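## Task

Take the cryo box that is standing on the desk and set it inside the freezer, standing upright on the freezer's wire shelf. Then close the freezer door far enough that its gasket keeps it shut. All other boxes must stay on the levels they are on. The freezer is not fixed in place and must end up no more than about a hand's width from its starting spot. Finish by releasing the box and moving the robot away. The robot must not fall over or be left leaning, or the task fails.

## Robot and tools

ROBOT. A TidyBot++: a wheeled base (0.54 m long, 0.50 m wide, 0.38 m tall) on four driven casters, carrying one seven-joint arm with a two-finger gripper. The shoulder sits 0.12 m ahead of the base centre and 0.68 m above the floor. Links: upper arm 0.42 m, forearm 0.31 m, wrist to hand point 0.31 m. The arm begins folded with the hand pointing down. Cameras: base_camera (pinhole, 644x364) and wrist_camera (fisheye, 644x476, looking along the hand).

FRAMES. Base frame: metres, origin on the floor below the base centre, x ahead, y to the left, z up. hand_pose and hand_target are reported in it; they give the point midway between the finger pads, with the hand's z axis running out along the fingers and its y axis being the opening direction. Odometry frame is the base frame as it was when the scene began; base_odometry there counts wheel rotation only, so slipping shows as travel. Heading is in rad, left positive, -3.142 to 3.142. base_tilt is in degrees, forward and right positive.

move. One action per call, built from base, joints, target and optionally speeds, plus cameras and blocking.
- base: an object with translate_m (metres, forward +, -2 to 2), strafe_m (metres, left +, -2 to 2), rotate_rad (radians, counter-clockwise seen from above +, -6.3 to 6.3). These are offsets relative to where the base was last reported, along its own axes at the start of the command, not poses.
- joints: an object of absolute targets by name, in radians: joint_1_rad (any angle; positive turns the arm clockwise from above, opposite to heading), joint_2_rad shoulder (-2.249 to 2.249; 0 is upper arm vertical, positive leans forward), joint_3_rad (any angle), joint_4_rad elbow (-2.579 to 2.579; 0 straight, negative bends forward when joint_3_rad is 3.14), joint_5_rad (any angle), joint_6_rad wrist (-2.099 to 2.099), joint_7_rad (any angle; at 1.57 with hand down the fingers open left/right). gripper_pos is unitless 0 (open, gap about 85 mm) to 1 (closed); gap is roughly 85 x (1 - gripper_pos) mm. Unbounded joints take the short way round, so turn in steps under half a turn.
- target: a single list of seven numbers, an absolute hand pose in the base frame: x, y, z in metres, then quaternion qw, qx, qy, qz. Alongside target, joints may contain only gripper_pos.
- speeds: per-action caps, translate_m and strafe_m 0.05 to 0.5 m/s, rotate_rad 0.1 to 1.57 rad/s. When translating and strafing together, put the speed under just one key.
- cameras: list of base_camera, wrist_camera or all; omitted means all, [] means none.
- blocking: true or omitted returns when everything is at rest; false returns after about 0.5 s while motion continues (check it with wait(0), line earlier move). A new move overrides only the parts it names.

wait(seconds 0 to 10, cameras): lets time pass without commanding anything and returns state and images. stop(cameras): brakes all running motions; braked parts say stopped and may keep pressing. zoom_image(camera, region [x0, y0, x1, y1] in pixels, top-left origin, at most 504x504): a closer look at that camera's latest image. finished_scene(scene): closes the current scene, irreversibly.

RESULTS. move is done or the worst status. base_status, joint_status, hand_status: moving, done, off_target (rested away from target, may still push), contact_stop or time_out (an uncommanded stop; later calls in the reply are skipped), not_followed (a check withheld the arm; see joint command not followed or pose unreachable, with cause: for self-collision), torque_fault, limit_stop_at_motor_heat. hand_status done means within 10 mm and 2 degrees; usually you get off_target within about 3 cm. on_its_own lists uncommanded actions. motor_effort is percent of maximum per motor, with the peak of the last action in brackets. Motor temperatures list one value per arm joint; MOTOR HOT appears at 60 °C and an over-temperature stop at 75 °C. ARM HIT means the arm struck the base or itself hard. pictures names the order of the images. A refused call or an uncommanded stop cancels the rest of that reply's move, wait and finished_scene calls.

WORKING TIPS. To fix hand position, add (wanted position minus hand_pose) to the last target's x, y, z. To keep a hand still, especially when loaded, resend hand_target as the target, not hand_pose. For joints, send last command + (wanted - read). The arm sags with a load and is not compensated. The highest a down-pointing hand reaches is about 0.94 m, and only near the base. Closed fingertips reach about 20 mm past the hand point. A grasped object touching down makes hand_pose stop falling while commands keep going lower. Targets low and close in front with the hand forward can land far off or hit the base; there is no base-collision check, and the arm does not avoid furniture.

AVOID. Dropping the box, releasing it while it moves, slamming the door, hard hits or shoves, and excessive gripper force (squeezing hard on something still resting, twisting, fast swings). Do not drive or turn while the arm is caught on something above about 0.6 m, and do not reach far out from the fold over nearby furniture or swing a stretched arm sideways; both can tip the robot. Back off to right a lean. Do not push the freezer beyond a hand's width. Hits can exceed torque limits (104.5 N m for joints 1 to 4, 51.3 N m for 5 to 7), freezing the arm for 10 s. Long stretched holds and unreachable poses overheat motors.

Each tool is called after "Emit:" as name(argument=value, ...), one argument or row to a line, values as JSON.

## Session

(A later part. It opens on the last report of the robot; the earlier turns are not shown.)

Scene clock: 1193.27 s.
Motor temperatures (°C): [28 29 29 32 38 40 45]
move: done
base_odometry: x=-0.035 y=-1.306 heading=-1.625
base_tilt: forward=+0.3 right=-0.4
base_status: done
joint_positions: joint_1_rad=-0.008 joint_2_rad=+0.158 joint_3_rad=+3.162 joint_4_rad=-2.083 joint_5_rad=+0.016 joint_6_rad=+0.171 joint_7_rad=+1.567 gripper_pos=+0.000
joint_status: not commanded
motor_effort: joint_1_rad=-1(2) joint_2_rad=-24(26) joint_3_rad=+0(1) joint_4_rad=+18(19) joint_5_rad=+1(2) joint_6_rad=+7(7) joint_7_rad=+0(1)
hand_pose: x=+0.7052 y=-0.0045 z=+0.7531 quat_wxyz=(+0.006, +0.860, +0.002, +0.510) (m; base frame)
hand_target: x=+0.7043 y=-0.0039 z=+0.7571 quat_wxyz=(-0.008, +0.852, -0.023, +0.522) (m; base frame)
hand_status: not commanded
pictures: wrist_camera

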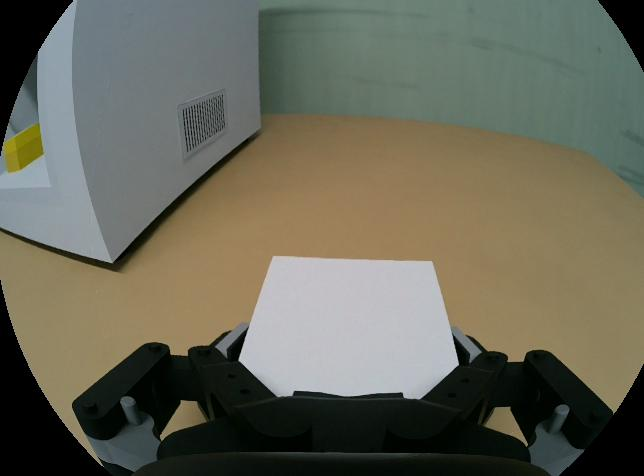

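Emit:
move(
  joints={"gripper_pos": 0.14},
  cameras=["wrist_camera"],
)

Emit:
zoom_image(
  camera="wrist_camera",
  region=[230, 180, 470, 400],
)

Scene clock: 1207.07 s.
Motor temperatures (°C): [28 29 29 31 38 40 45]
move: done
base_odometry: x=-0.035 y=-1.306 heading=-1.625
base_tilt: forward=+0.3 right=-0.5
base_status: not commanded
joint_positions: joint_1_rad=-0.008 joint_2_rad=+0.158 joint_3_rad=+3.162 joint_4_rad=-2.083 joint_5_rad=+0.016 joint_6_rad=+0.173 joint_7_rad=+1.567 gripper_pos=+0.132
joint_status: all done
motor_effort: joint_1_rad=-1(1) joint_2_rad=-23(24) joint_3_rad=+0(1) joint_4_rad=+18(18) joint_5_rad=+1(1) joint_6_rad=+7(7) joint_7_rad=+0(0)
hand_pose: x=+0.7055 y=-0.0045 z=+0.7538 quat_wxyz=(+0.006, +0.859, +0.002, +0.512) (m; base frame)
hand_target: x=+0.7043 y=-0.0039 z=+0.7571 quat_wxyz=(-0.008, +0.852, -0.023, +0.522) (m; base frame)
hand_status: not commanded
pictures: wrist_camera

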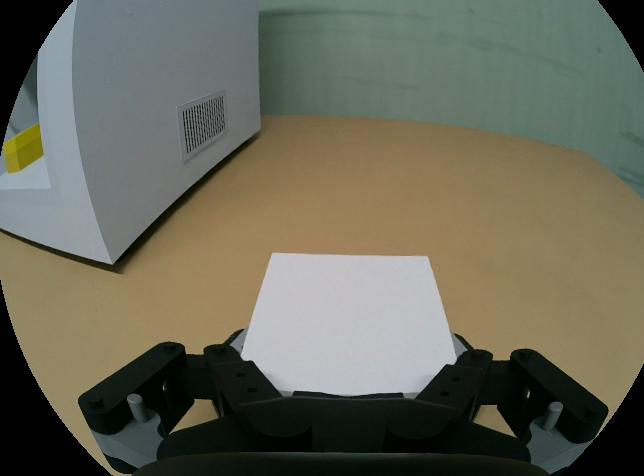

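Scaled by 2.100.

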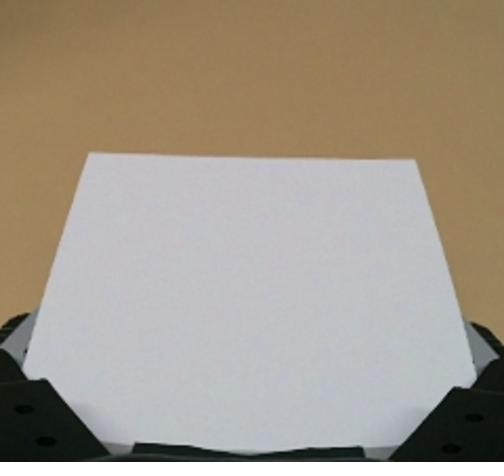

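Emit:
move(
  joints={"gripper_pos": 0.25},
  cameras=["wrist_camera"],
)

Scene clock: 1211.20 s.
Motor temperatures (°C): [28 29 29 31 38 40 45]
move: off_target
base_odometry: x=-0.035 y=-1.306 heading=-1.625
base_tilt: forward=+0.3 right=-0.4
base_status: not commanded
joint_positions: joint_1_rad=-0.008 joint_2_rad=+0.158 joint_3_rad=+3.162 joint_4_rad=-2.083 joint_5_rad=+0.016 joint_6_rad=+0.174 joint_7_rad=+1.567 gripper_pos=+0.145
joint_status: gripper_pos off_target (ended at +0.145, target +0.250)
motor_effort: joint_1_rad=-1(1) joint_2_rad=-23(24) joint_3_rad=+1(1) joint_4_rad=+18(18) joint_5_rad=+1(1) joint_6_rad=+7(7) joint_7_rad=+0(1)
hand_pose: x=+0.7057 y=-0.0044 z=+0.7541 quat_wxyz=(+0.006, +0.859, +0.002, +0.512) (m; base frame)
hand_target: x=+0.7043 y=-0.0039 z=+0.7571 quat_wxyz=(-0.008, +0.852, -0.023, +0.522) (m; base frame)
hand_status: not commanded
pictures: wrist_camera

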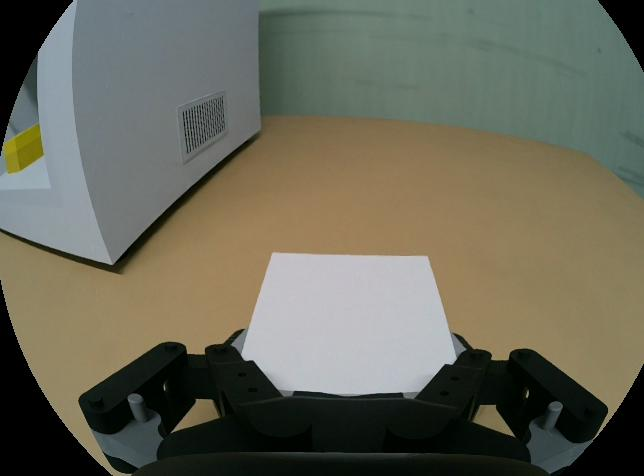

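Emit:
move(
  joints={"gripper_pos": 0.0},
  cameras=["wrist_camera"],
)

Emit:
move(
  base={"translate_m": -0.12},
  speeds={"translate_m": 0.15},
  cameras=["wrist_camera"],
)

Emit:
move(
  joints={"joint_6_rad": 0.68},
  cameras=[],
)

Emit:
move(
  joints={"joint_2_rad": 0.245, "joint_4_rad": -2.26, "joint_6_rad": 0.69},
  cameras=["wrist_camera"],
)

Scene clock: 1274.63 s.
Motor temperatures (°C): [28 29 29 31 38 40 45]
move: done
base_odometry: x=-0.035 y=-1.306 heading=-1.625
base_tilt: forward=+0.4 right=-0.5
base_status: not commanded
joint_positions: joint_1_rad=-0.008 joint_2_rad=+0.158 joint_3_rad=+3.162 joint_4_rad=-2.083 joint_5_rad=+0.016 joint_6_rad=+0.174 joint_7_rad=+1.567 gripper_pos=+0.000
joint_status: all done
motor_effort: joint_1_rad=+0(2) joint_2_rad=-24(24) joint_3_rad=+0(1) joint_4_rad=+18(18) joint_5_rad=+1(2) joint_6_rad=+6(7) joint_7_rad=+0(1)
hand_pose: x=+0.7057 y=-0.0044 z=+0.7541 quat_wxyz=(+0.006, +0.859, +0.002, +0.512) (m; base frame)
hand_target: x=+0.7043 y=-0.0039 z=+0.7571 quat_wxyz=(-0.008, +0.852, -0.023, +0.522) (m; base frame)
hand_status: not commanded
pictures: wrist_camera

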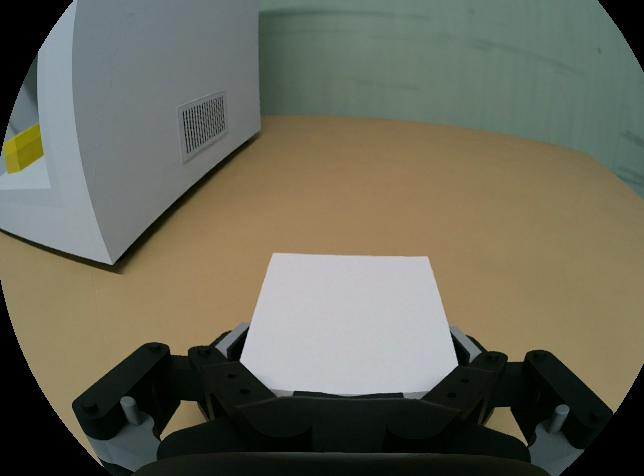

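Scene clock: 1276.10 s.
Motor temperatures (°C): [28 29 29 31 38 40 45]
move: done
base_odometry: x=-0.028 y=-1.186 heading=-1.625
base_tilt: forward=+0.3 right=-0.5
base_status: done
joint_positions: joint_1_rad=-0.008 joint_2_rad=+0.160 joint_3_rad=+3.162 joint_4_rad=-2.083 joint_5_rad=+0.016 joint_6_rad=+0.174 joint_7_rad=+1.567 gripper_pos=+0.000
joint_status: not commanded
motor_effort: joint_1_rad=-1(2) joint_2_rad=-24(26) joint_3_rad=+0(1) joint_4_rad=+18(19) joint_5_rad=+1(1) joint_6_rad=+7(7) joint_7_rad=+0(1)
hand_pose: x=+0.7057 y=-0.0044 z=+0.7530 quat_wxyz=(+0.006, +0.859, +0.002, +0.511) (m; base frame)
hand_target: x=+0.7043 y=-0.0039 z=+0.7571 quat_wxyz=(-0.008, +0.852, -0.023, +0.522) (m; base frame)
hand_status: not commanded
pictures: wrist_camera

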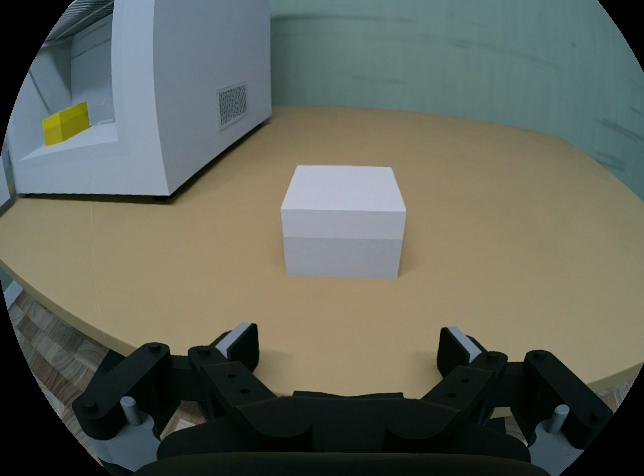

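Scene clock: 1277.30 s.
Motor temperatures (°C): [28 29 29 31 38 40 45]
move: done
base_odometry: x=-0.028 y=-1.186 heading=-1.625
base_tilt: forward=+0.2 right=-0.5
base_status: not commanded
joint_positions: joint_1_rad=-0.008 joint_2_rad=+0.160 joint_3_rad=+3.162 joint_4_rad=-2.087 joint_5_rad=+0.016 joint_6_rad=+0.631 joint_7_rad=+1.567 gripper_pos=+0.000
joint_status: all done
motor_effort: joint_1_rad=-1(1) joint_2_rad=-24(26) joint_3_rad=+0(1) joint_4_rad=+19(20) joint_5_rad=+1(1) joint_6_rad=+8(9) joint_7_rad=+0(1)
hand_pose: x=+0.7424 y=-0.0024 z=+0.8861 quat_wxyz=(+0.005, +0.723, +0.003, +0.691) (m; base frame)
hand_target: x=+0.7382 y=-0.0051 z=+0.8964 quat_wxyz=(-0.009, +0.709, -0.020, +0.705) (m; base frame)
hand_status: not commanded
pictures: none
No camera images: "cameras" was empty.

Scene clock: 1278.53 s.
Motor temperatures (°C): [28 29 29 31 38 40 45]
move: done
base_odometry: x=-0.028 y=-1.186 heading=-1.625
base_tilt: forward=+0.3 right=-0.5
base_status: not commanded
joint_positions: joint_1_rad=-0.008 joint_2_rad=+0.251 joint_3_rad=+3.162 joint_4_rad=-2.243 joint_5_rad=+0.016 joint_6_rad=+0.645 joint_7_rad=+1.567 gripper_pos=+0.000
joint_status: all done
motor_effort: joint_1_rad=-2(2) joint_2_rad=-24(27) joint_3_rad=+0(1) joint_4_rad=+15(19) joint_5_rad=+1(2) joint_6_rad=+7(9) joint_7_rad=+0(1)
hand_pose: x=+0.7127 y=-0.0021 z=+0.7534 quat_wxyz=(+0.004, +0.798, +0.003, +0.602) (m; base frame)
hand_target: x=+0.7102 y=-0.0049 z=+0.7619 quat_wxyz=(-0.007, +0.788, -0.021, +0.616) (m; base frame)
hand_status: not commanded
pictures: wrist_camera

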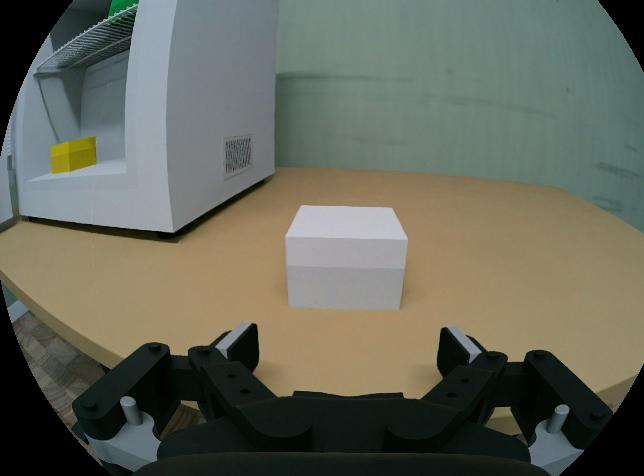

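Emit:
move(
  base={"translate_m": 0.085},
  speeds={"translate_m": 0.1},
  cameras=["wrist_camera"],
)

Emit:
zoom_image(
  camera="wrist_camera",
  region=[230, 180, 470, 400],
)

Scene clock: 1288.37 s.
Motor temperatures (°C): [28 29 29 31 38 40 45]
move: done
base_odometry: x=-0.032 y=-1.271 heading=-1.625
base_tilt: forward=+0.3 right=-0.5
base_status: done
joint_positions: joint_1_rad=-0.008 joint_2_rad=+0.251 joint_3_rad=+3.162 joint_4_rad=-2.243 joint_5_rad=+0.016 joint_6_rad=+0.646 joint_7_rad=+1.567 gripper_pos=+0.000
joint_status: not commanded
motor_effort: joint_1_rad=-1(1) joint_2_rad=-25(26) joint_3_rad=+0(1) joint_4_rad=+15(16) joint_5_rad=+1(1) joint_6_rad=+8(8) joint_7_rad=-1(1)
hand_pose: x=+0.7127 y=-0.0021 z=+0.7529 quat_wxyz=(+0.004, +0.798, +0.003, +0.602) (m; base frame)
hand_target: x=+0.7102 y=-0.0049 z=+0.7619 quat_wxyz=(-0.007, +0.788, -0.021, +0.616) (m; base frame)
hand_status: not commanded
pictures: wrist_camera

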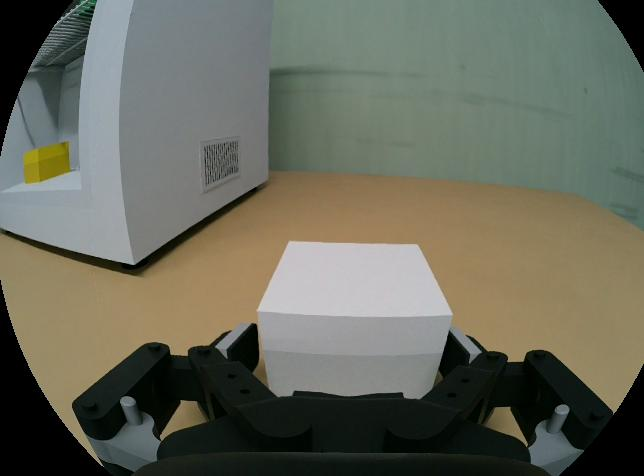

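Scaled by 2.100.

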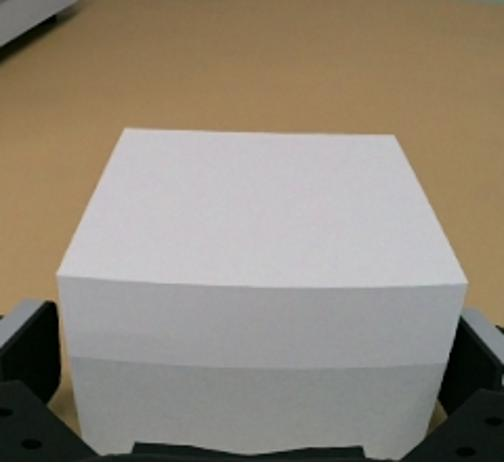

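Emit:
move(
  base={"translate_m": 0.004, "strafe_m": -0.003},
  speeds={"translate_m": 0.05},
  cameras=[],
)

Emit:
move(
  base={"translate_m": 0.022},
  speeds={"translate_m": 0.05},
  cameras=["wrist_camera"],
)

Emit:
zoom_image(
  camera="wrist_camera",
  region=[230, 180, 470, 400],
)

Scene clock: 1298.97 s.
Motor temperatures (°C): [28 29 29 31 38 40 45]
move: done
base_odometry: x=-0.035 y=-1.275 heading=-1.625
base_tilt: forward=+0.3 right=-0.5
base_status: done
joint_positions: joint_1_rad=-0.008 joint_2_rad=+0.252 joint_3_rad=+3.162 joint_4_rad=-2.243 joint_5_rad=+0.016 joint_6_rad=+0.646 joint_7_rad=+1.567 gripper_pos=+0.000
joint_status: not commanded
motor_effort: joint_1_rad=-1(5) joint_2_rad=-25(27) joint_3_rad=+0(2) joint_4_rad=+15(16) joint_5_rad=+1(2) joint_6_rad=+8(8) joint_7_rad=+0(1)
hand_pose: x=+0.7127 y=-0.0021 z=+0.7528 quat_wxyz=(+0.004, +0.798, +0.003, +0.602) (m; base frame)
hand_target: x=+0.7102 y=-0.0049 z=+0.7619 quat_wxyz=(-0.007, +0.788, -0.021, +0.616) (m; base frame)
hand_status: not commanded
pictures: none
No camera images: "cameras" was empty.

Scene clock: 1299.87 s.
Motor temperatures (°C): [28 29 29 31 38 40 45]
move: done
base_odometry: x=-0.036 y=-1.297 heading=-1.625
base_tilt: forward=+0.3 right=-0.6
base_status: done
joint_positions: joint_1_rad=-0.008 joint_2_rad=+0.252 joint_3_rad=+3.162 joint_4_rad=-2.243 joint_5_rad=+0.016 joint_6_rad=+0.646 joint_7_rad=+1.567 gripper_pos=+0.000
joint_status: not commanded
motor_effort: joint_1_rad=-1(2) joint_2_rad=-25(26) joint_3_rad=+0(1) joint_4_rad=+15(16) joint_5_rad=+1(1) joint_6_rad=+7(8) joint_7_rad=+0(1)
hand_pose: x=+0.7127 y=-0.0021 z=+0.7527 quat_wxyz=(+0.004, +0.798, +0.003, +0.602) (m; base frame)
hand_target: x=+0.7102 y=-0.0049 z=+0.7619 quat_wxyz=(-0.007, +0.788, -0.021, +0.616) (m; base frame)
hand_status: not commanded
pictures: wrist_camera

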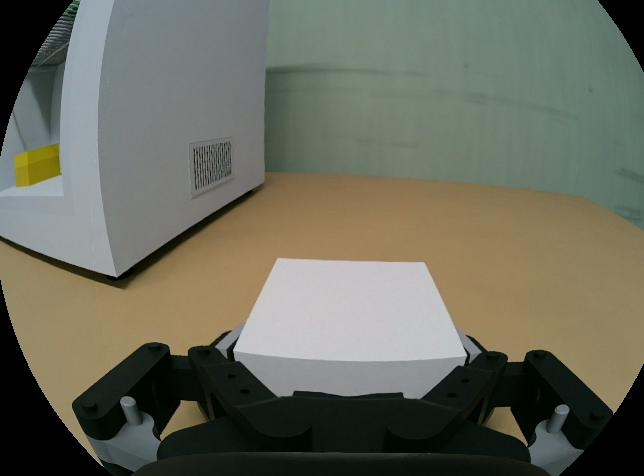

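Scaled by 2.100.

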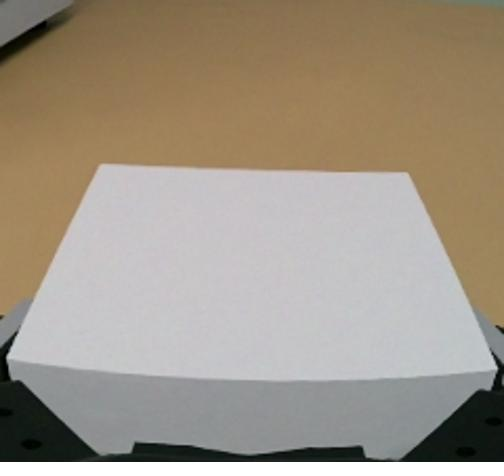

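Emit:
move(
  base={"translate_m": 0.004},
  speeds={"translate_m": 0.05},
  cameras=[],
)

Emit:
move(
  joints={"gripper_pos": 0.35},
  cameras=["wrist_camera"],
)

Emit:
zoom_image(
  camera="wrist_camera",
  region=[230, 180, 470, 400],
)

Scene clock: 1309.43 s.
Motor temperatures (°C): [28 29 29 31 38 40 45]
move: done
base_odometry: x=-0.037 y=-1.301 heading=-1.625
base_tilt: forward=+0.3 right=-0.5
base_status: done
joint_positions: joint_1_rad=-0.008 joint_2_rad=+0.252 joint_3_rad=+3.162 joint_4_rad=-2.243 joint_5_rad=+0.016 joint_6_rad=+0.646 joint_7_rad=+1.567 gripper_pos=+0.000
joint_status: not commanded
motor_effort: joint_1_rad=-1(2) joint_2_rad=-25(27) joint_3_rad=+0(1) joint_4_rad=+15(16) joint_5_rad=+1(1) joint_6_rad=+7(8) joint_7_rad=-1(1)
hand_pose: x=+0.7128 y=-0.0021 z=+0.7526 quat_wxyz=(+0.004, +0.798, +0.003, +0.602) (m; base frame)
hand_target: x=+0.7102 y=-0.0049 z=+0.7619 quat_wxyz=(-0.007, +0.788, -0.021, +0.616) (m; base frame)
hand_status: not commanded
pictures: none
No camera images: "cameras" was empty.

Scene clock: 1310.17 s.
Motor temperatures (°C): [28 29 29 31 38 40 45]
move: off_target
base_odometry: x=-0.037 y=-1.301 heading=-1.625
base_tilt: forward=+0.3 right=-0.5
base_status: not commanded
joint_positions: joint_1_rad=-0.008 joint_2_rad=+0.252 joint_3_rad=+3.162 joint_4_rad=-2.243 joint_5_rad=+0.016 joint_6_rad=+0.647 joint_7_rad=+1.567 gripper_pos=+0.146
joint_status: gripper_pos off_target (ended at +0.146, target +0.350)
motor_effort: joint_1_rad=-1(1) joint_2_rad=-25(25) joint_3_rad=+0(1) joint_4_rad=+15(16) joint_5_rad=+1(1) joint_6_rad=+8(8) joint_7_rad=+0(1)
hand_pose: x=+0.7129 y=-0.0021 z=+0.7529 quat_wxyz=(+0.004, +0.798, +0.003, +0.602) (m; base frame)
hand_target: x=+0.7102 y=-0.0049 z=+0.7619 quat_wxyz=(-0.007, +0.788, -0.021, +0.616) (m; base frame)
hand_status: not commanded
pictures: wrist_camera

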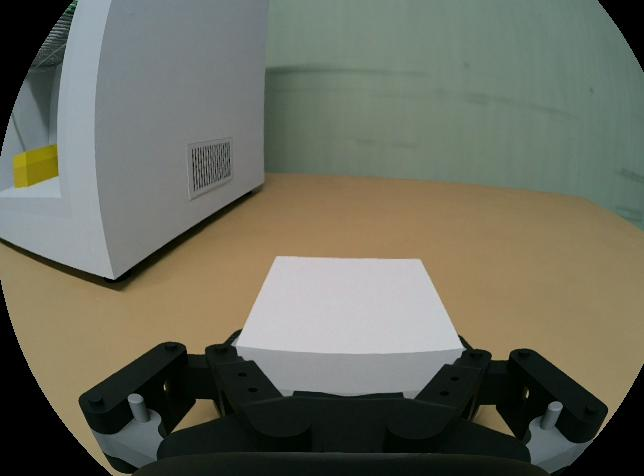

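Scaled by 2.100.

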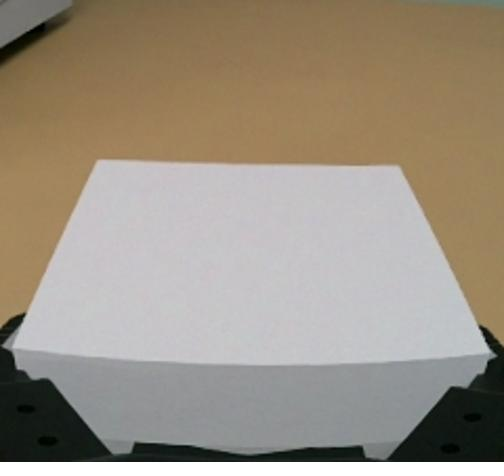

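Emit:
move(
  joints={"joint_2_rad": 0.185, "joint_4_rad": -2.175, "joint_6_rad": 0.495},
  cameras=["wrist_camera"],
)

Emit:
zoom_image(
  camera="wrist_camera",
  region=[230, 180, 470, 400],
)

Scene clock: 1325.50 s.
Motor temperatures (°C): [28 29 29 31 38 40 45]
move: done
base_odometry: x=-0.037 y=-1.301 heading=-1.625
base_tilt: forward=+0.3 right=-0.5
base_status: not commanded
joint_positions: joint_1_rad=-0.008 joint_2_rad=+0.218 joint_3_rad=+3.162 joint_4_rad=-2.191 joint_5_rad=+0.016 joint_6_rad=+0.513 joint_7_rad=+1.567 gripper_pos=+0.146
joint_status: all done
motor_effort: joint_1_rad=-1(1) joint_2_rad=-26(27) joint_3_rad=+0(1) joint_4_rad=+18(18) joint_5_rad=+1(1) joint_6_rad=+9(9) joint_7_rad=+0(1)
hand_pose: x=+0.7156 y=-0.0028 z=+0.7594 quat_wxyz=(+0.005, +0.812, +0.003, +0.583) (m; base frame)
hand_target: x=+0.7159 y=-0.0046 z=+0.7820 quat_wxyz=(-0.008, +0.803, -0.022, +0.596) (m; base frame)
hand_status: not commanded
pictures: wrist_camera

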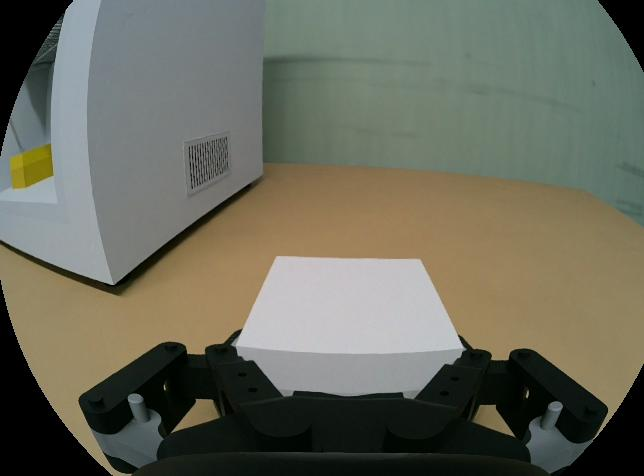

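Scaled by 2.100.

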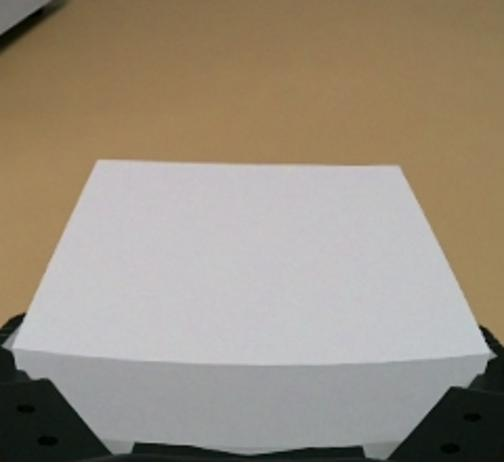

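Emit:
move(
  joints={"joint_2_rad": -0.047, "joint_4_rad": -1.949, "joint_6_rad": 0.083},
  cameras=["wrist_camera"],
)

Scene clock: 1343.73 s.
Motor temperatures (°C): [28 30 29 31 38 40 45]
move: done
base_odometry: x=-0.037 y=-1.301 heading=-1.625
base_tilt: forward=+0.3 right=-0.5
base_status: not commanded
joint_positions: joint_1_rad=-0.008 joint_2_rad=-0.031 joint_3_rad=+3.162 joint_4_rad=-1.960 joint_5_rad=+0.016 joint_6_rad=+0.110 joint_7_rad=+1.567 gripper_pos=+0.146
joint_status: all done
motor_effort: joint_1_rad=-1(2) joint_2_rad=-21(29) joint_3_rad=+0(1) joint_4_rad=+23(23) joint_5_rad=+1(2) joint_6_rad=+9(10) joint_7_rad=-1(1)
hand_pose: x=+0.7023 y=-0.0053 z=+0.9154 quat_wxyz=(+0.006, +0.789, +0.000, +0.614) (m; base frame)
hand_target: x=+0.6985 y=-0.0040 z=+0.9234 quat_wxyz=(-0.011, +0.789, -0.022, +0.614) (m; base frame)
hand_status: not commanded
pictures: wrist_camera

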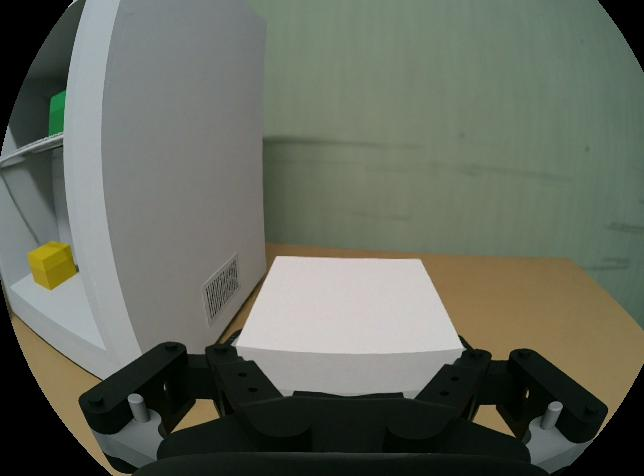

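Emit:
move(
  base={"translate_m": -0.17},
  speeds={"translate_m": 0.2},
  joints={"joint_2_rad": -0.075, "joint_4_rad": -1.373, "joint_6_rad": -0.525},
  cameras=["wrist_camera"],
)

Scene clock: 1357.10 s.
Motor temperatures (°C): [28 30 29 31 38 40 45]
move: done
base_odometry: x=-0.027 y=-1.131 heading=-1.624
base_tilt: forward=+0.3 right=-0.4
base_status: done
joint_positions: joint_1_rad=-0.008 joint_2_rad=-0.060 joint_3_rad=+3.162 joint_4_rad=-1.390 joint_5_rad=+0.016 joint_6_rad=-0.498 joint_7_rad=+1.567 gripper_pos=+0.146
joint_status: all done
motor_effort: joint_1_rad=-1(2) joint_2_rad=-21(25) joint_3_rad=+0(1) joint_4_rad=+23(25) joint_5_rad=+1(2) joint_6_rad=+9(10) joint_7_rad=+0(1)
hand_pose: x=+0.7005 y=-0.0085 z=+1.0972 quat_wxyz=(+0.009, +0.792, -0.003, +0.610) (m; base frame)
hand_target: x=+0.6919 y=-0.0025 z=+1.1084 quat_wxyz=(-0.014, +0.790, -0.020, +0.612) (m; base frame)
hand_status: not commanded
pictures: wrist_camera

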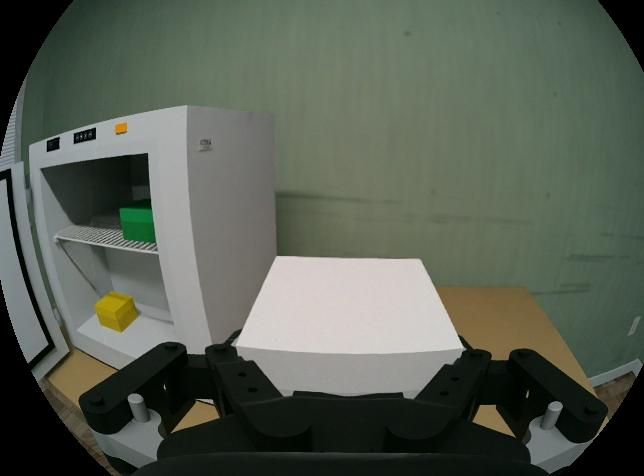

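Emit:
move(
  base={"translate_m": 0.166, "strafe_m": 0.62, "rotate_rad": -0.228},
  speeds={"translate_m": 0.3, "rotate_rad": 0.15},
  cameras=["wrist_camera"],
)

Scene clock: 1367.83 s.
Motor temperatures (°C): [28 29 29 31 38 40 45]
move: done
base_odometry: x=+0.583 y=-1.330 heading=-1.853
base_tilt: forward=+0.3 right=-0.5
base_status: done
joint_positions: joint_1_rad=-0.008 joint_2_rad=-0.060 joint_3_rad=+3.161 joint_4_rad=-1.390 joint_5_rad=+0.016 joint_6_rad=-0.501 joint_7_rad=+1.567 gripper_pos=+0.146
joint_status: not commanded
motor_effort: joint_1_rad=-1(3) joint_2_rad=-21(22) joint_3_rad=+0(3) joint_4_rad=+23(24) joint_5_rad=+1(2) joint_6_rad=+9(9) joint_7_rad=-1(1)
hand_pose: x=+0.7002 y=-0.0079 z=+1.0963 quat_wxyz=(+0.009, +0.793, -0.003, +0.609) (m; base frame)
hand_target: x=+0.6919 y=-0.0025 z=+1.1084 quat_wxyz=(-0.014, +0.790, -0.020, +0.612) (m; base frame)
hand_status: not commanded
pictures: wrist_camera

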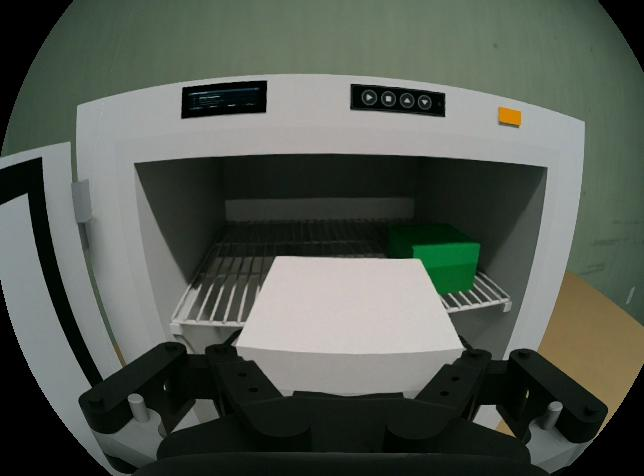

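Emit:
zoom_image(
  camera="wrist_camera",
  region=[120, 140, 560, 400],
)

Scaled by 1.145.

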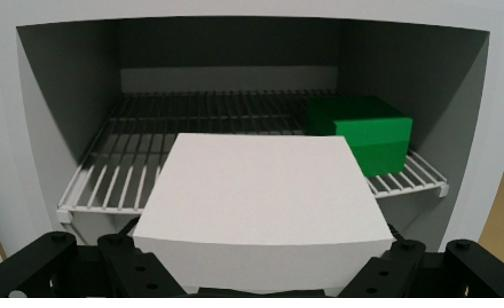

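Emit:
move(
  base={"translate_m": 0.016, "strafe_m": -0.073, "rotate_rad": 0.145},
  speeds={"translate_m": 0.2, "rotate_rad": 0.2},
  cameras=["wrist_camera"],
)

Emit:
zoom_image(
  camera="wrist_camera",
  region=[120, 140, 560, 400],
)

Scene clock: 1466.67 s.
Motor temperatures (°C): [28 29 29 32 38 40 45]
move: done
base_odometry: x=+0.508 y=-1.325 heading=-1.708
base_tilt: forward=+0.3 right=-0.5
base_status: done
joint_positions: joint_1_rad=-0.009 joint_2_rad=-0.060 joint_3_rad=+3.159 joint_4_rad=-1.390 joint_5_rad=+0.016 joint_6_rad=-0.501 joint_7_rad=+1.567 gripper_pos=+0.146
joint_status: not commanded
motor_effort: joint_1_rad=-1(3) joint_2_rad=-21(23) joint_3_rad=+0(3) joint_4_rad=+23(24) joint_5_rad=+1(2) joint_6_rad=+9(9) joint_7_rad=+0(1)
hand_pose: x=+0.7002 y=-0.0065 z=+1.0963 quat_wxyz=(+0.008, +0.793, -0.002, +0.609) (m; base frame)
hand_target: x=+0.6919 y=-0.0025 z=+1.1084 quat_wxyz=(-0.014, +0.790, -0.020, +0.612) (m; base frame)
hand_status: not commanded
pictures: wrist_camera

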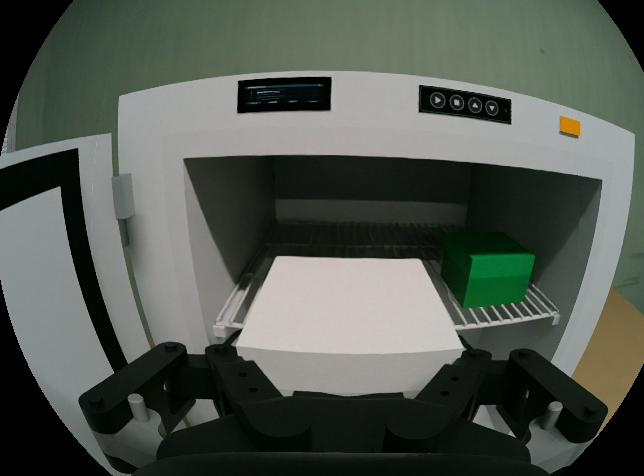

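Scaled by 1.145.

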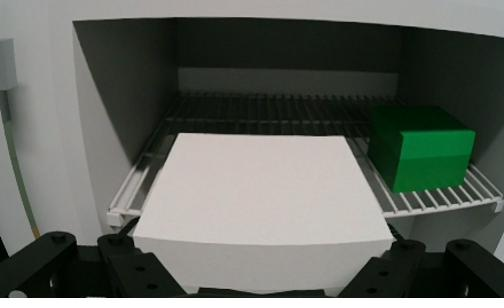

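Emit:
move(
  joints={"joint_2_rad": -0.08, "joint_4_rad": -1.455, "joint_6_rad": -0.44},
  cameras=["wrist_camera"],
)

Scene clock: 1521.03 s.
Motor temperatures (°C): [28 29 29 32 38 40 44]
move: done
base_odometry: x=+0.508 y=-1.325 heading=-1.708
base_tilt: forward=+0.3 right=-0.5
base_status: not commanded
joint_positions: joint_1_rad=-0.009 joint_2_rad=-0.060 joint_3_rad=+3.159 joint_4_rad=-1.443 joint_5_rad=+0.016 joint_6_rad=-0.481 joint_7_rad=+1.567 gripper_pos=+0.146
joint_status: all done
motor_effort: joint_1_rad=-1(1) joint_2_rad=-21(23) joint_3_rad=+0(1) joint_4_rad=+23(25) joint_5_rad=+1(1) joint_6_rad=+9(9) joint_7_rad=+0(1)
hand_pose: x=+0.7010 y=-0.0064 z=+1.0705 quat_wxyz=(+0.008, +0.803, -0.002, +0.596) (m; base frame)
hand_target: x=+0.6960 y=-0.0027 z=+1.0871 quat_wxyz=(-0.013, +0.788, -0.020, +0.616) (m; base frame)
hand_status: not commanded
pictures: wrist_camera

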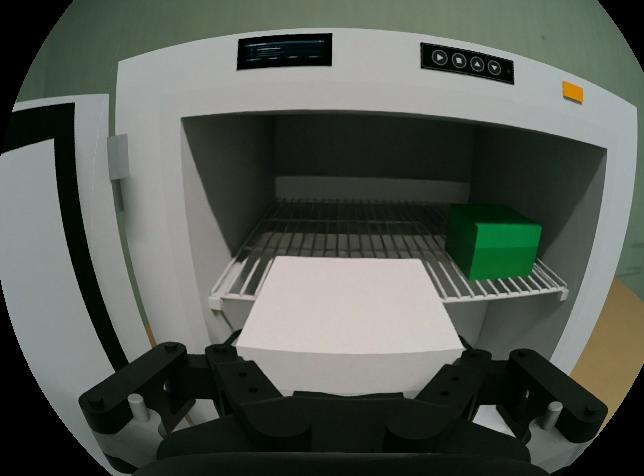

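Emit:
move(
  joints={"joint_2_rad": -0.105, "joint_4_rad": -1.455, "joint_6_rad": -0.44},
  cameras=[],
)

Emit:
move(
  base={"translate_m": 0.09, "strafe_m": 0.004},
  speeds={"translate_m": 0.1},
  cameras=["wrist_camera"],
)

Emit:
zoom_image(
  camera="wrist_camera",
  region=[140, 60, 640, 440],
)

Scene clock: 1542.23 s.
Motor temperatures (°C): [28 29 29 32 38 40 44]
move: done
base_odometry: x=+0.508 y=-1.325 heading=-1.708
base_tilt: forward=+0.3 right=-0.5
base_status: not commanded
joint_positions: joint_1_rad=-0.009 joint_2_rad=-0.075 joint_3_rad=+3.159 joint_4_rad=-1.443 joint_5_rad=+0.016 joint_6_rad=-0.481 joint_7_rad=+1.567 gripper_pos=+0.146
joint_status: all done
motor_effort: joint_1_rad=-1(1) joint_2_rad=-21(22) joint_3_rad=+1(1) joint_4_rad=+23(25) joint_5_rad=+1(1) joint_6_rad=+9(10) joint_7_rad=+0(1)
hand_pose: x=+0.6948 y=-0.0064 z=+1.0795 quat_wxyz=(+0.008, +0.798, -0.002, +0.602) (m; base frame)
hand_target: x=+0.6857 y=-0.0028 z=+1.1014 quat_wxyz=(-0.014, +0.780, -0.020, +0.625) (m; base frame)
hand_status: not commanded
pictures: none
No camera images: "cameras" was empty.

Scene clock: 1543.70 s.
Motor temperatures (°C): [28 29 29 32 38 40 44]
move: done
base_odometry: x=+0.500 y=-1.415 heading=-1.709
base_tilt: forward=+0.3 right=-0.5
base_status: done
joint_positions: joint_1_rad=-0.009 joint_2_rad=-0.083 joint_3_rad=+3.159 joint_4_rad=-1.443 joint_5_rad=+0.016 joint_6_rad=-0.481 joint_7_rad=+1.567 gripper_pos=+0.146
joint_status: not commanded
motor_effort: joint_1_rad=-1(2) joint_2_rad=-20(23) joint_3_rad=+0(1) joint_4_rad=+23(24) joint_5_rad=+1(2) joint_6_rad=+8(9) joint_7_rad=+0(1)
hand_pose: x=+0.6919 y=-0.0064 z=+1.0837 quat_wxyz=(+0.008, +0.796, -0.002, +0.605) (m; base frame)
hand_target: x=+0.6857 y=-0.0028 z=+1.1014 quat_wxyz=(-0.014, +0.780, -0.020, +0.625) (m; base frame)
hand_status: not commanded
pictures: wrist_camera

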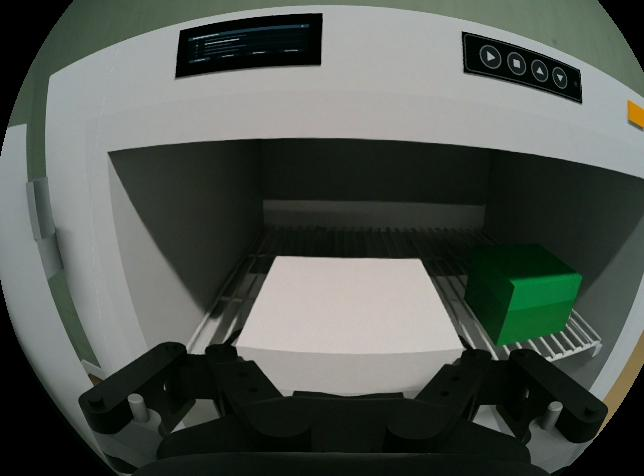

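Scaled by 1.008.

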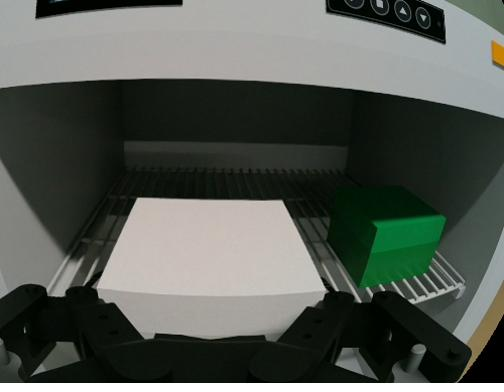

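Emit:
move(
  base={"translate_m": 0.05, "strafe_m": 0.001},
  speeds={"translate_m": 0.1},
  cameras=["wrist_camera"],
)

Scene clock: 1553.60 s.
Motor temperatures (°C): [28 29 29 32 38 40 44]
move: done
base_odometry: x=+0.494 y=-1.465 heading=-1.709
base_tilt: forward=+0.3 right=-0.5
base_status: done
joint_positions: joint_1_rad=-0.009 joint_2_rad=-0.085 joint_3_rad=+3.159 joint_4_rad=-1.443 joint_5_rad=+0.016 joint_6_rad=-0.481 joint_7_rad=+1.567 gripper_pos=+0.146
joint_status: not commanded
motor_effort: joint_1_rad=+0(2) joint_2_rad=-20(23) joint_3_rad=+1(1) joint_4_rad=+24(24) joint_5_rad=+1(1) joint_6_rad=+9(9) joint_7_rad=+0(1)
hand_pose: x=+0.6907 y=-0.0064 z=+1.0854 quat_wxyz=(+0.008, +0.795, -0.002, +0.607) (m; base frame)
hand_target: x=+0.6857 y=-0.0028 z=+1.1014 quat_wxyz=(-0.014, +0.780, -0.020, +0.625) (m; base frame)
hand_status: not commanded
pictures: wrist_camera

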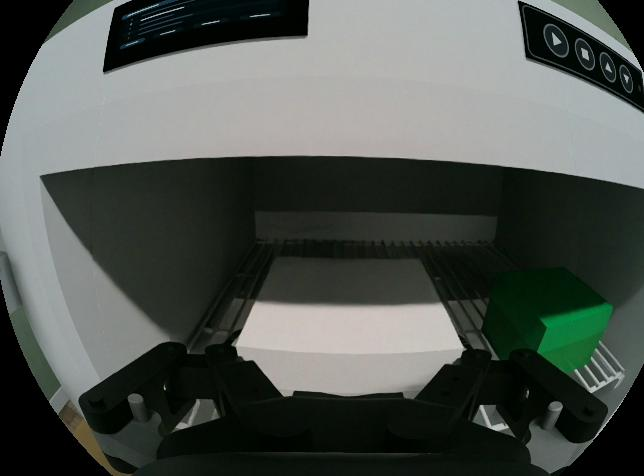

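Emit:
move(
  base={"translate_m": 0.022},
  speeds={"translate_m": 0.08},
  cameras=["wrist_camera"],
)

Emit:
zoom_image(
  camera="wrist_camera",
  region=[160, 180, 640, 440],
)

Scene clock: 1568.70 s.
Motor temperatures (°C): [28 29 29 32 38 40 44]
move: done
base_odometry: x=+0.491 y=-1.487 heading=-1.709
base_tilt: forward=+0.3 right=-0.4
base_status: done
joint_positions: joint_1_rad=-0.009 joint_2_rad=-0.084 joint_3_rad=+3.159 joint_4_rad=-1.443 joint_5_rad=+0.016 joint_6_rad=-0.481 joint_7_rad=+1.567 gripper_pos=+0.146
joint_status: not commanded
motor_effort: joint_1_rad=-1(1) joint_2_rad=-20(23) joint_3_rad=+0(1) joint_4_rad=+24(25) joint_5_rad=+1(2) joint_6_rad=+9(9) joint_7_rad=+0(1)
hand_pose: x=+0.6913 y=-0.0064 z=+1.0845 quat_wxyz=(+0.008, +0.795, -0.002, +0.606) (m; base frame)
hand_target: x=+0.6857 y=-0.0028 z=+1.1014 quat_wxyz=(-0.014, +0.780, -0.020, +0.625) (m; base frame)
hand_status: not commanded
pictures: wrist_camera

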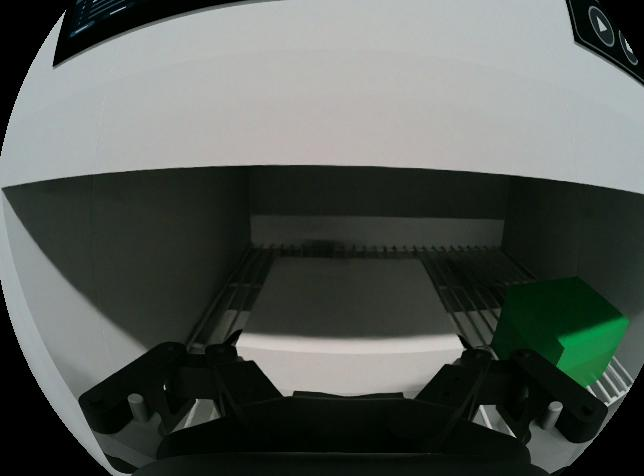

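Scaled by 1.050.

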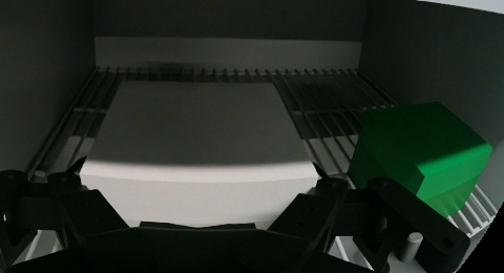

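Emit:
move(
  base={"translate_m": 0.012},
  speeds={"translate_m": 0.06},
  cameras=[],
)

Emit:
move(
  joints={"joint_2_rad": -0.08, "joint_4_rad": -1.47, "joint_6_rad": -0.43},
  cameras=["wrist_camera"],
)

Scene clock: 1577.83 s.
Motor temperatures (°C): [28 29 29 32 38 40 44]
move: done
base_odometry: x=+0.489 y=-1.499 heading=-1.709
base_tilt: forward=+0.3 right=-0.4
base_status: done
joint_positions: joint_1_rad=-0.009 joint_2_rad=-0.083 joint_3_rad=+3.159 joint_4_rad=-1.443 joint_5_rad=+0.016 joint_6_rad=-0.481 joint_7_rad=+1.567 gripper_pos=+0.146
joint_status: not commanded
motor_effort: joint_1_rad=-1(1) joint_2_rad=-20(23) joint_3_rad=+0(1) joint_4_rad=+23(24) joint_5_rad=+1(2) joint_6_rad=+9(9) joint_7_rad=+0(1)
hand_pose: x=+0.6917 y=-0.0064 z=+1.0840 quat_wxyz=(+0.008, +0.796, -0.002, +0.606) (m; base frame)
hand_target: x=+0.6857 y=-0.0028 z=+1.1014 quat_wxyz=(-0.014, +0.780, -0.020, +0.625) (m; base frame)
hand_status: not commanded
pictures: none
No camera images: "cameras" was empty.

Scene clock: 1578.47 s.
Motor temperatures (°C): [28 29 29 32 38 40 44]
move: done
base_odometry: x=+0.489 y=-1.499 heading=-1.709
base_tilt: forward=+0.3 right=-0.4
base_status: not commanded
joint_positions: joint_1_rad=-0.009 joint_2_rad=-0.075 joint_3_rad=+3.159 joint_4_rad=-1.452 joint_5_rad=+0.016 joint_6_rad=-0.479 joint_7_rad=+1.567 gripper_pos=+0.146
joint_status: all done
motor_effort: joint_1_rad=-1(1) joint_2_rad=-21(22) joint_3_rad=+0(1) joint_4_rad=+23(25) joint_5_rad=+1(1) joint_6_rad=+9(9) joint_7_rad=+0(1)
hand_pose: x=+0.6949 y=-0.0064 z=+1.0744 quat_wxyz=(+0.008, +0.800, -0.002, +0.599) (m; base frame)
hand_target: x=+0.6965 y=-0.0028 z=+1.0810 quat_wxyz=(-0.013, +0.789, -0.020, +0.614) (m; base frame)
hand_status: not commanded
pictures: wrist_camera

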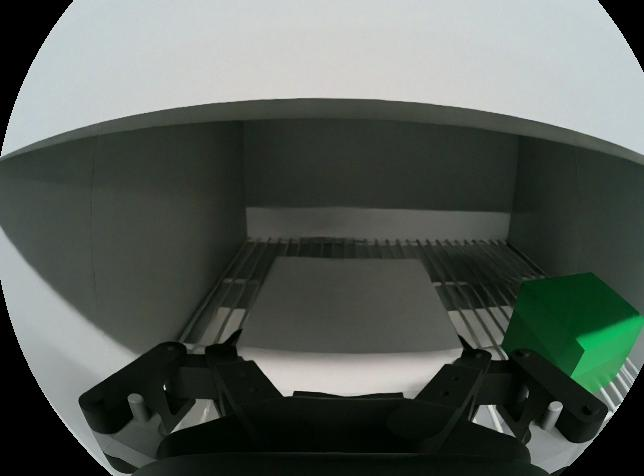

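Emit:
move(
  joints={"joint_2_rad": -0.08, "joint_4_rad": -1.5, "joint_6_rad": -0.395},
  cameras=[],
)

Scene clock: 1586.93 s.
Motor temperatures (°C): [28 29 29 32 38 40 44]
move: done
base_odometry: x=+0.489 y=-1.499 heading=-1.709
base_tilt: forward=+0.3 right=-0.5
base_status: not commanded
joint_positions: joint_1_rad=-0.009 joint_2_rad=-0.073 joint_3_rad=+3.159 joint_4_rad=-1.483 joint_5_rad=+0.016 joint_6_rad=-0.448 joint_7_rad=+1.567 gripper_pos=+0.146
joint_status: all done
motor_effort: joint_1_rad=-1(1) joint_2_rad=-21(21) joint_3_rad=+0(1) joint_4_rad=+23(24) joint_5_rad=+1(1) joint_6_rad=+8(9) joint_7_rad=-1(1)
hand_pose: x=+0.6972 y=-0.0063 z=+1.0637 quat_wxyz=(+0.008, +0.801, -0.002, +0.599) (m; base frame)
hand_target: x=+0.6984 y=-0.0029 z=+1.0732 quat_wxyz=(-0.013, +0.788, -0.020, +0.616) (m; base frame)
hand_status: not commanded
pictures: none
No camera images: "cameras" was empty.

Emit:
move(
  joints={"joint_2_rad": -0.08, "joint_4_rad": -1.516, "joint_6_rad": -0.375},
  cameras=["wrist_camera"],
)

Scene clock: 1590.27 s.
Motor temperatures (°C): [28 29 29 31 38 40 44]
move: done
base_odometry: x=+0.489 y=-1.499 heading=-1.709
base_tilt: forward=+0.3 right=-0.4
base_status: not commanded
joint_positions: joint_1_rad=-0.009 joint_2_rad=-0.073 joint_3_rad=+3.159 joint_4_rad=-1.498 joint_5_rad=+0.016 joint_6_rad=-0.430 joint_7_rad=+1.567 gripper_pos=+0.146
joint_status: all done
motor_effort: joint_1_rad=-1(1) joint_2_rad=-20(21) joint_3_rad=+0(1) joint_4_rad=+24(24) joint_5_rad=+1(1) joint_6_rad=+9(9) joint_7_rad=-1(1)
hand_pose: x=+0.6983 y=-0.0062 z=+1.0600 quat_wxyz=(+0.008, +0.800, -0.002, +0.600) (m; base frame)
hand_target: x=+0.6995 y=-0.0029 z=+1.0694 quat_wxyz=(-0.013, +0.786, -0.020, +0.617) (m; base frame)
hand_status: not commanded
pictures: wrist_camera

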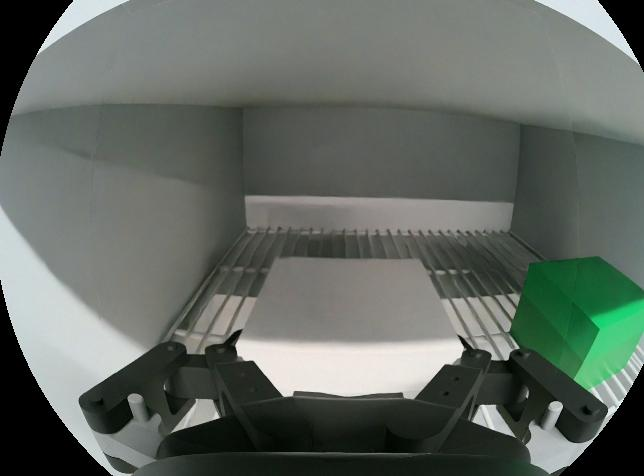

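Emit:
move(
  joints={"joint_2_rad": -0.078, "joint_4_rad": -1.532, "joint_6_rad": -0.357},
  cameras=[],
)

Emit:
move(
  joints={"joint_2_rad": -0.075, "joint_4_rad": -1.542, "joint_6_rad": -0.344},
  cameras=["wrist_camera"],
)

Scene clock: 1594.93 s.
Motor temperatures (°C): [28 29 29 31 38 40 44]
move: done
base_odometry: x=+0.489 y=-1.499 heading=-1.709
base_tilt: forward=+0.3 right=-0.5
base_status: not commanded
joint_positions: joint_1_rad=-0.009 joint_2_rad=-0.073 joint_3_rad=+3.159 joint_4_rad=-1.512 joint_5_rad=+0.016 joint_6_rad=-0.410 joint_7_rad=+1.567 gripper_pos=+0.146
joint_status: all done
motor_effort: joint_1_rad=-1(2) joint_2_rad=-20(21) joint_3_rad=+0(1) joint_4_rad=+24(24) joint_5_rad=+1(2) joint_6_rad=+9(9) joint_7_rad=+0(1)
hand_pose: x=+0.6993 y=-0.0061 z=+1.0572 quat_wxyz=(+0.008, +0.798, -0.001, +0.602) (m; base frame)
hand_target: x=+0.7010 y=-0.0030 z=+1.0639 quat_wxyz=(-0.013, +0.786, -0.020, +0.617) (m; base frame)
hand_status: not commanded
pictures: none
No camera images: "cameras" was empty.

Scene clock: 1595.43 s.
Motor temperatures (°C): [28 29 29 31 38 40 44]
move: done
base_odometry: x=+0.489 y=-1.499 heading=-1.709
base_tilt: forward=+0.3 right=-0.4
base_status: not commanded
joint_positions: joint_1_rad=-0.009 joint_2_rad=-0.073 joint_3_rad=+3.159 joint_4_rad=-1.519 joint_5_rad=+0.016 joint_6_rad=-0.396 joint_7_rad=+1.567 gripper_pos=+0.146
joint_status: all done
motor_effort: joint_1_rad=-1(1) joint_2_rad=-20(21) joint_3_rad=+1(1) joint_4_rad=+23(24) joint_5_rad=+1(2) joint_6_rad=+8(9) joint_7_rad=+0(1)
hand_pose: x=+0.7003 y=-0.0060 z=+1.0573 quat_wxyz=(+0.008, +0.796, -0.001, +0.605) (m; base frame)
hand_target: x=+0.7027 y=-0.0030 z=+1.0599 quat_wxyz=(-0.013, +0.786, -0.020, +0.617) (m; base frame)
hand_status: not commanded
pictures: wrist_camera

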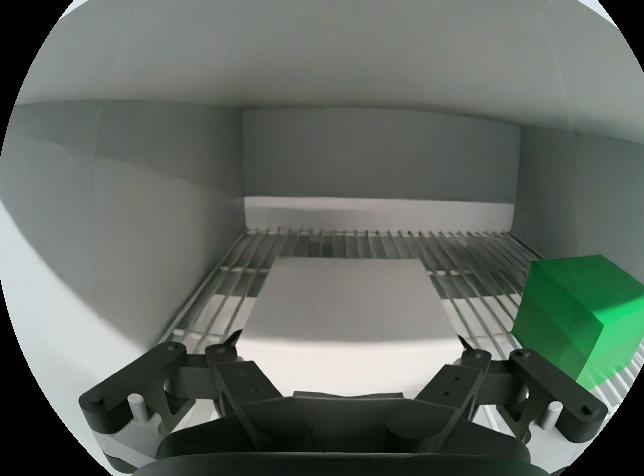

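Emit:
move(
  joints={"joint_2_rad": -0.072, "joint_4_rad": -1.557, "joint_6_rad": -0.338},
  cameras=["wrist_camera"],
)

Scene clock: 1601.07 s.
Motor temperatures (°C): [28 29 29 31 38 40 44]
move: done
base_odometry: x=+0.489 y=-1.499 heading=-1.709
base_tilt: forward=+0.2 right=-0.4
base_status: not commanded
joint_positions: joint_1_rad=-0.009 joint_2_rad=-0.073 joint_3_rad=+3.159 joint_4_rad=-1.525 joint_5_rad=+0.016 joint_6_rad=-0.383 joint_7_rad=+1.567 gripper_pos=+0.146
joint_status: all done
motor_effort: joint_1_rad=-1(2) joint_2_rad=-18(20) joint_3_rad=+0(1) joint_4_rad=+22(23) joint_5_rad=+1(2) joint_6_rad=+7(8) joint_7_rad=+0(1)
hand_pose: x=+0.7011 y=-0.0060 z=+1.0573 quat_wxyz=(+0.008, +0.794, -0.001, +0.608) (m; base frame)
hand_target: x=+0.7036 y=-0.0030 z=+1.0508 quat_wxyz=(-0.013, +0.790, -0.021, +0.612) (m; base frame)
hand_status: not commanded
pictures: wrist_camera

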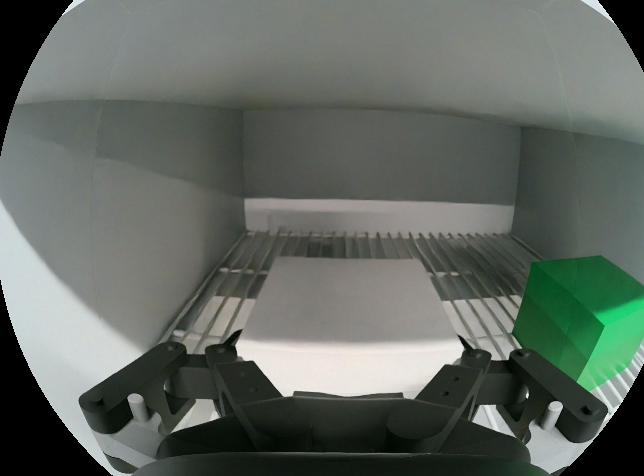

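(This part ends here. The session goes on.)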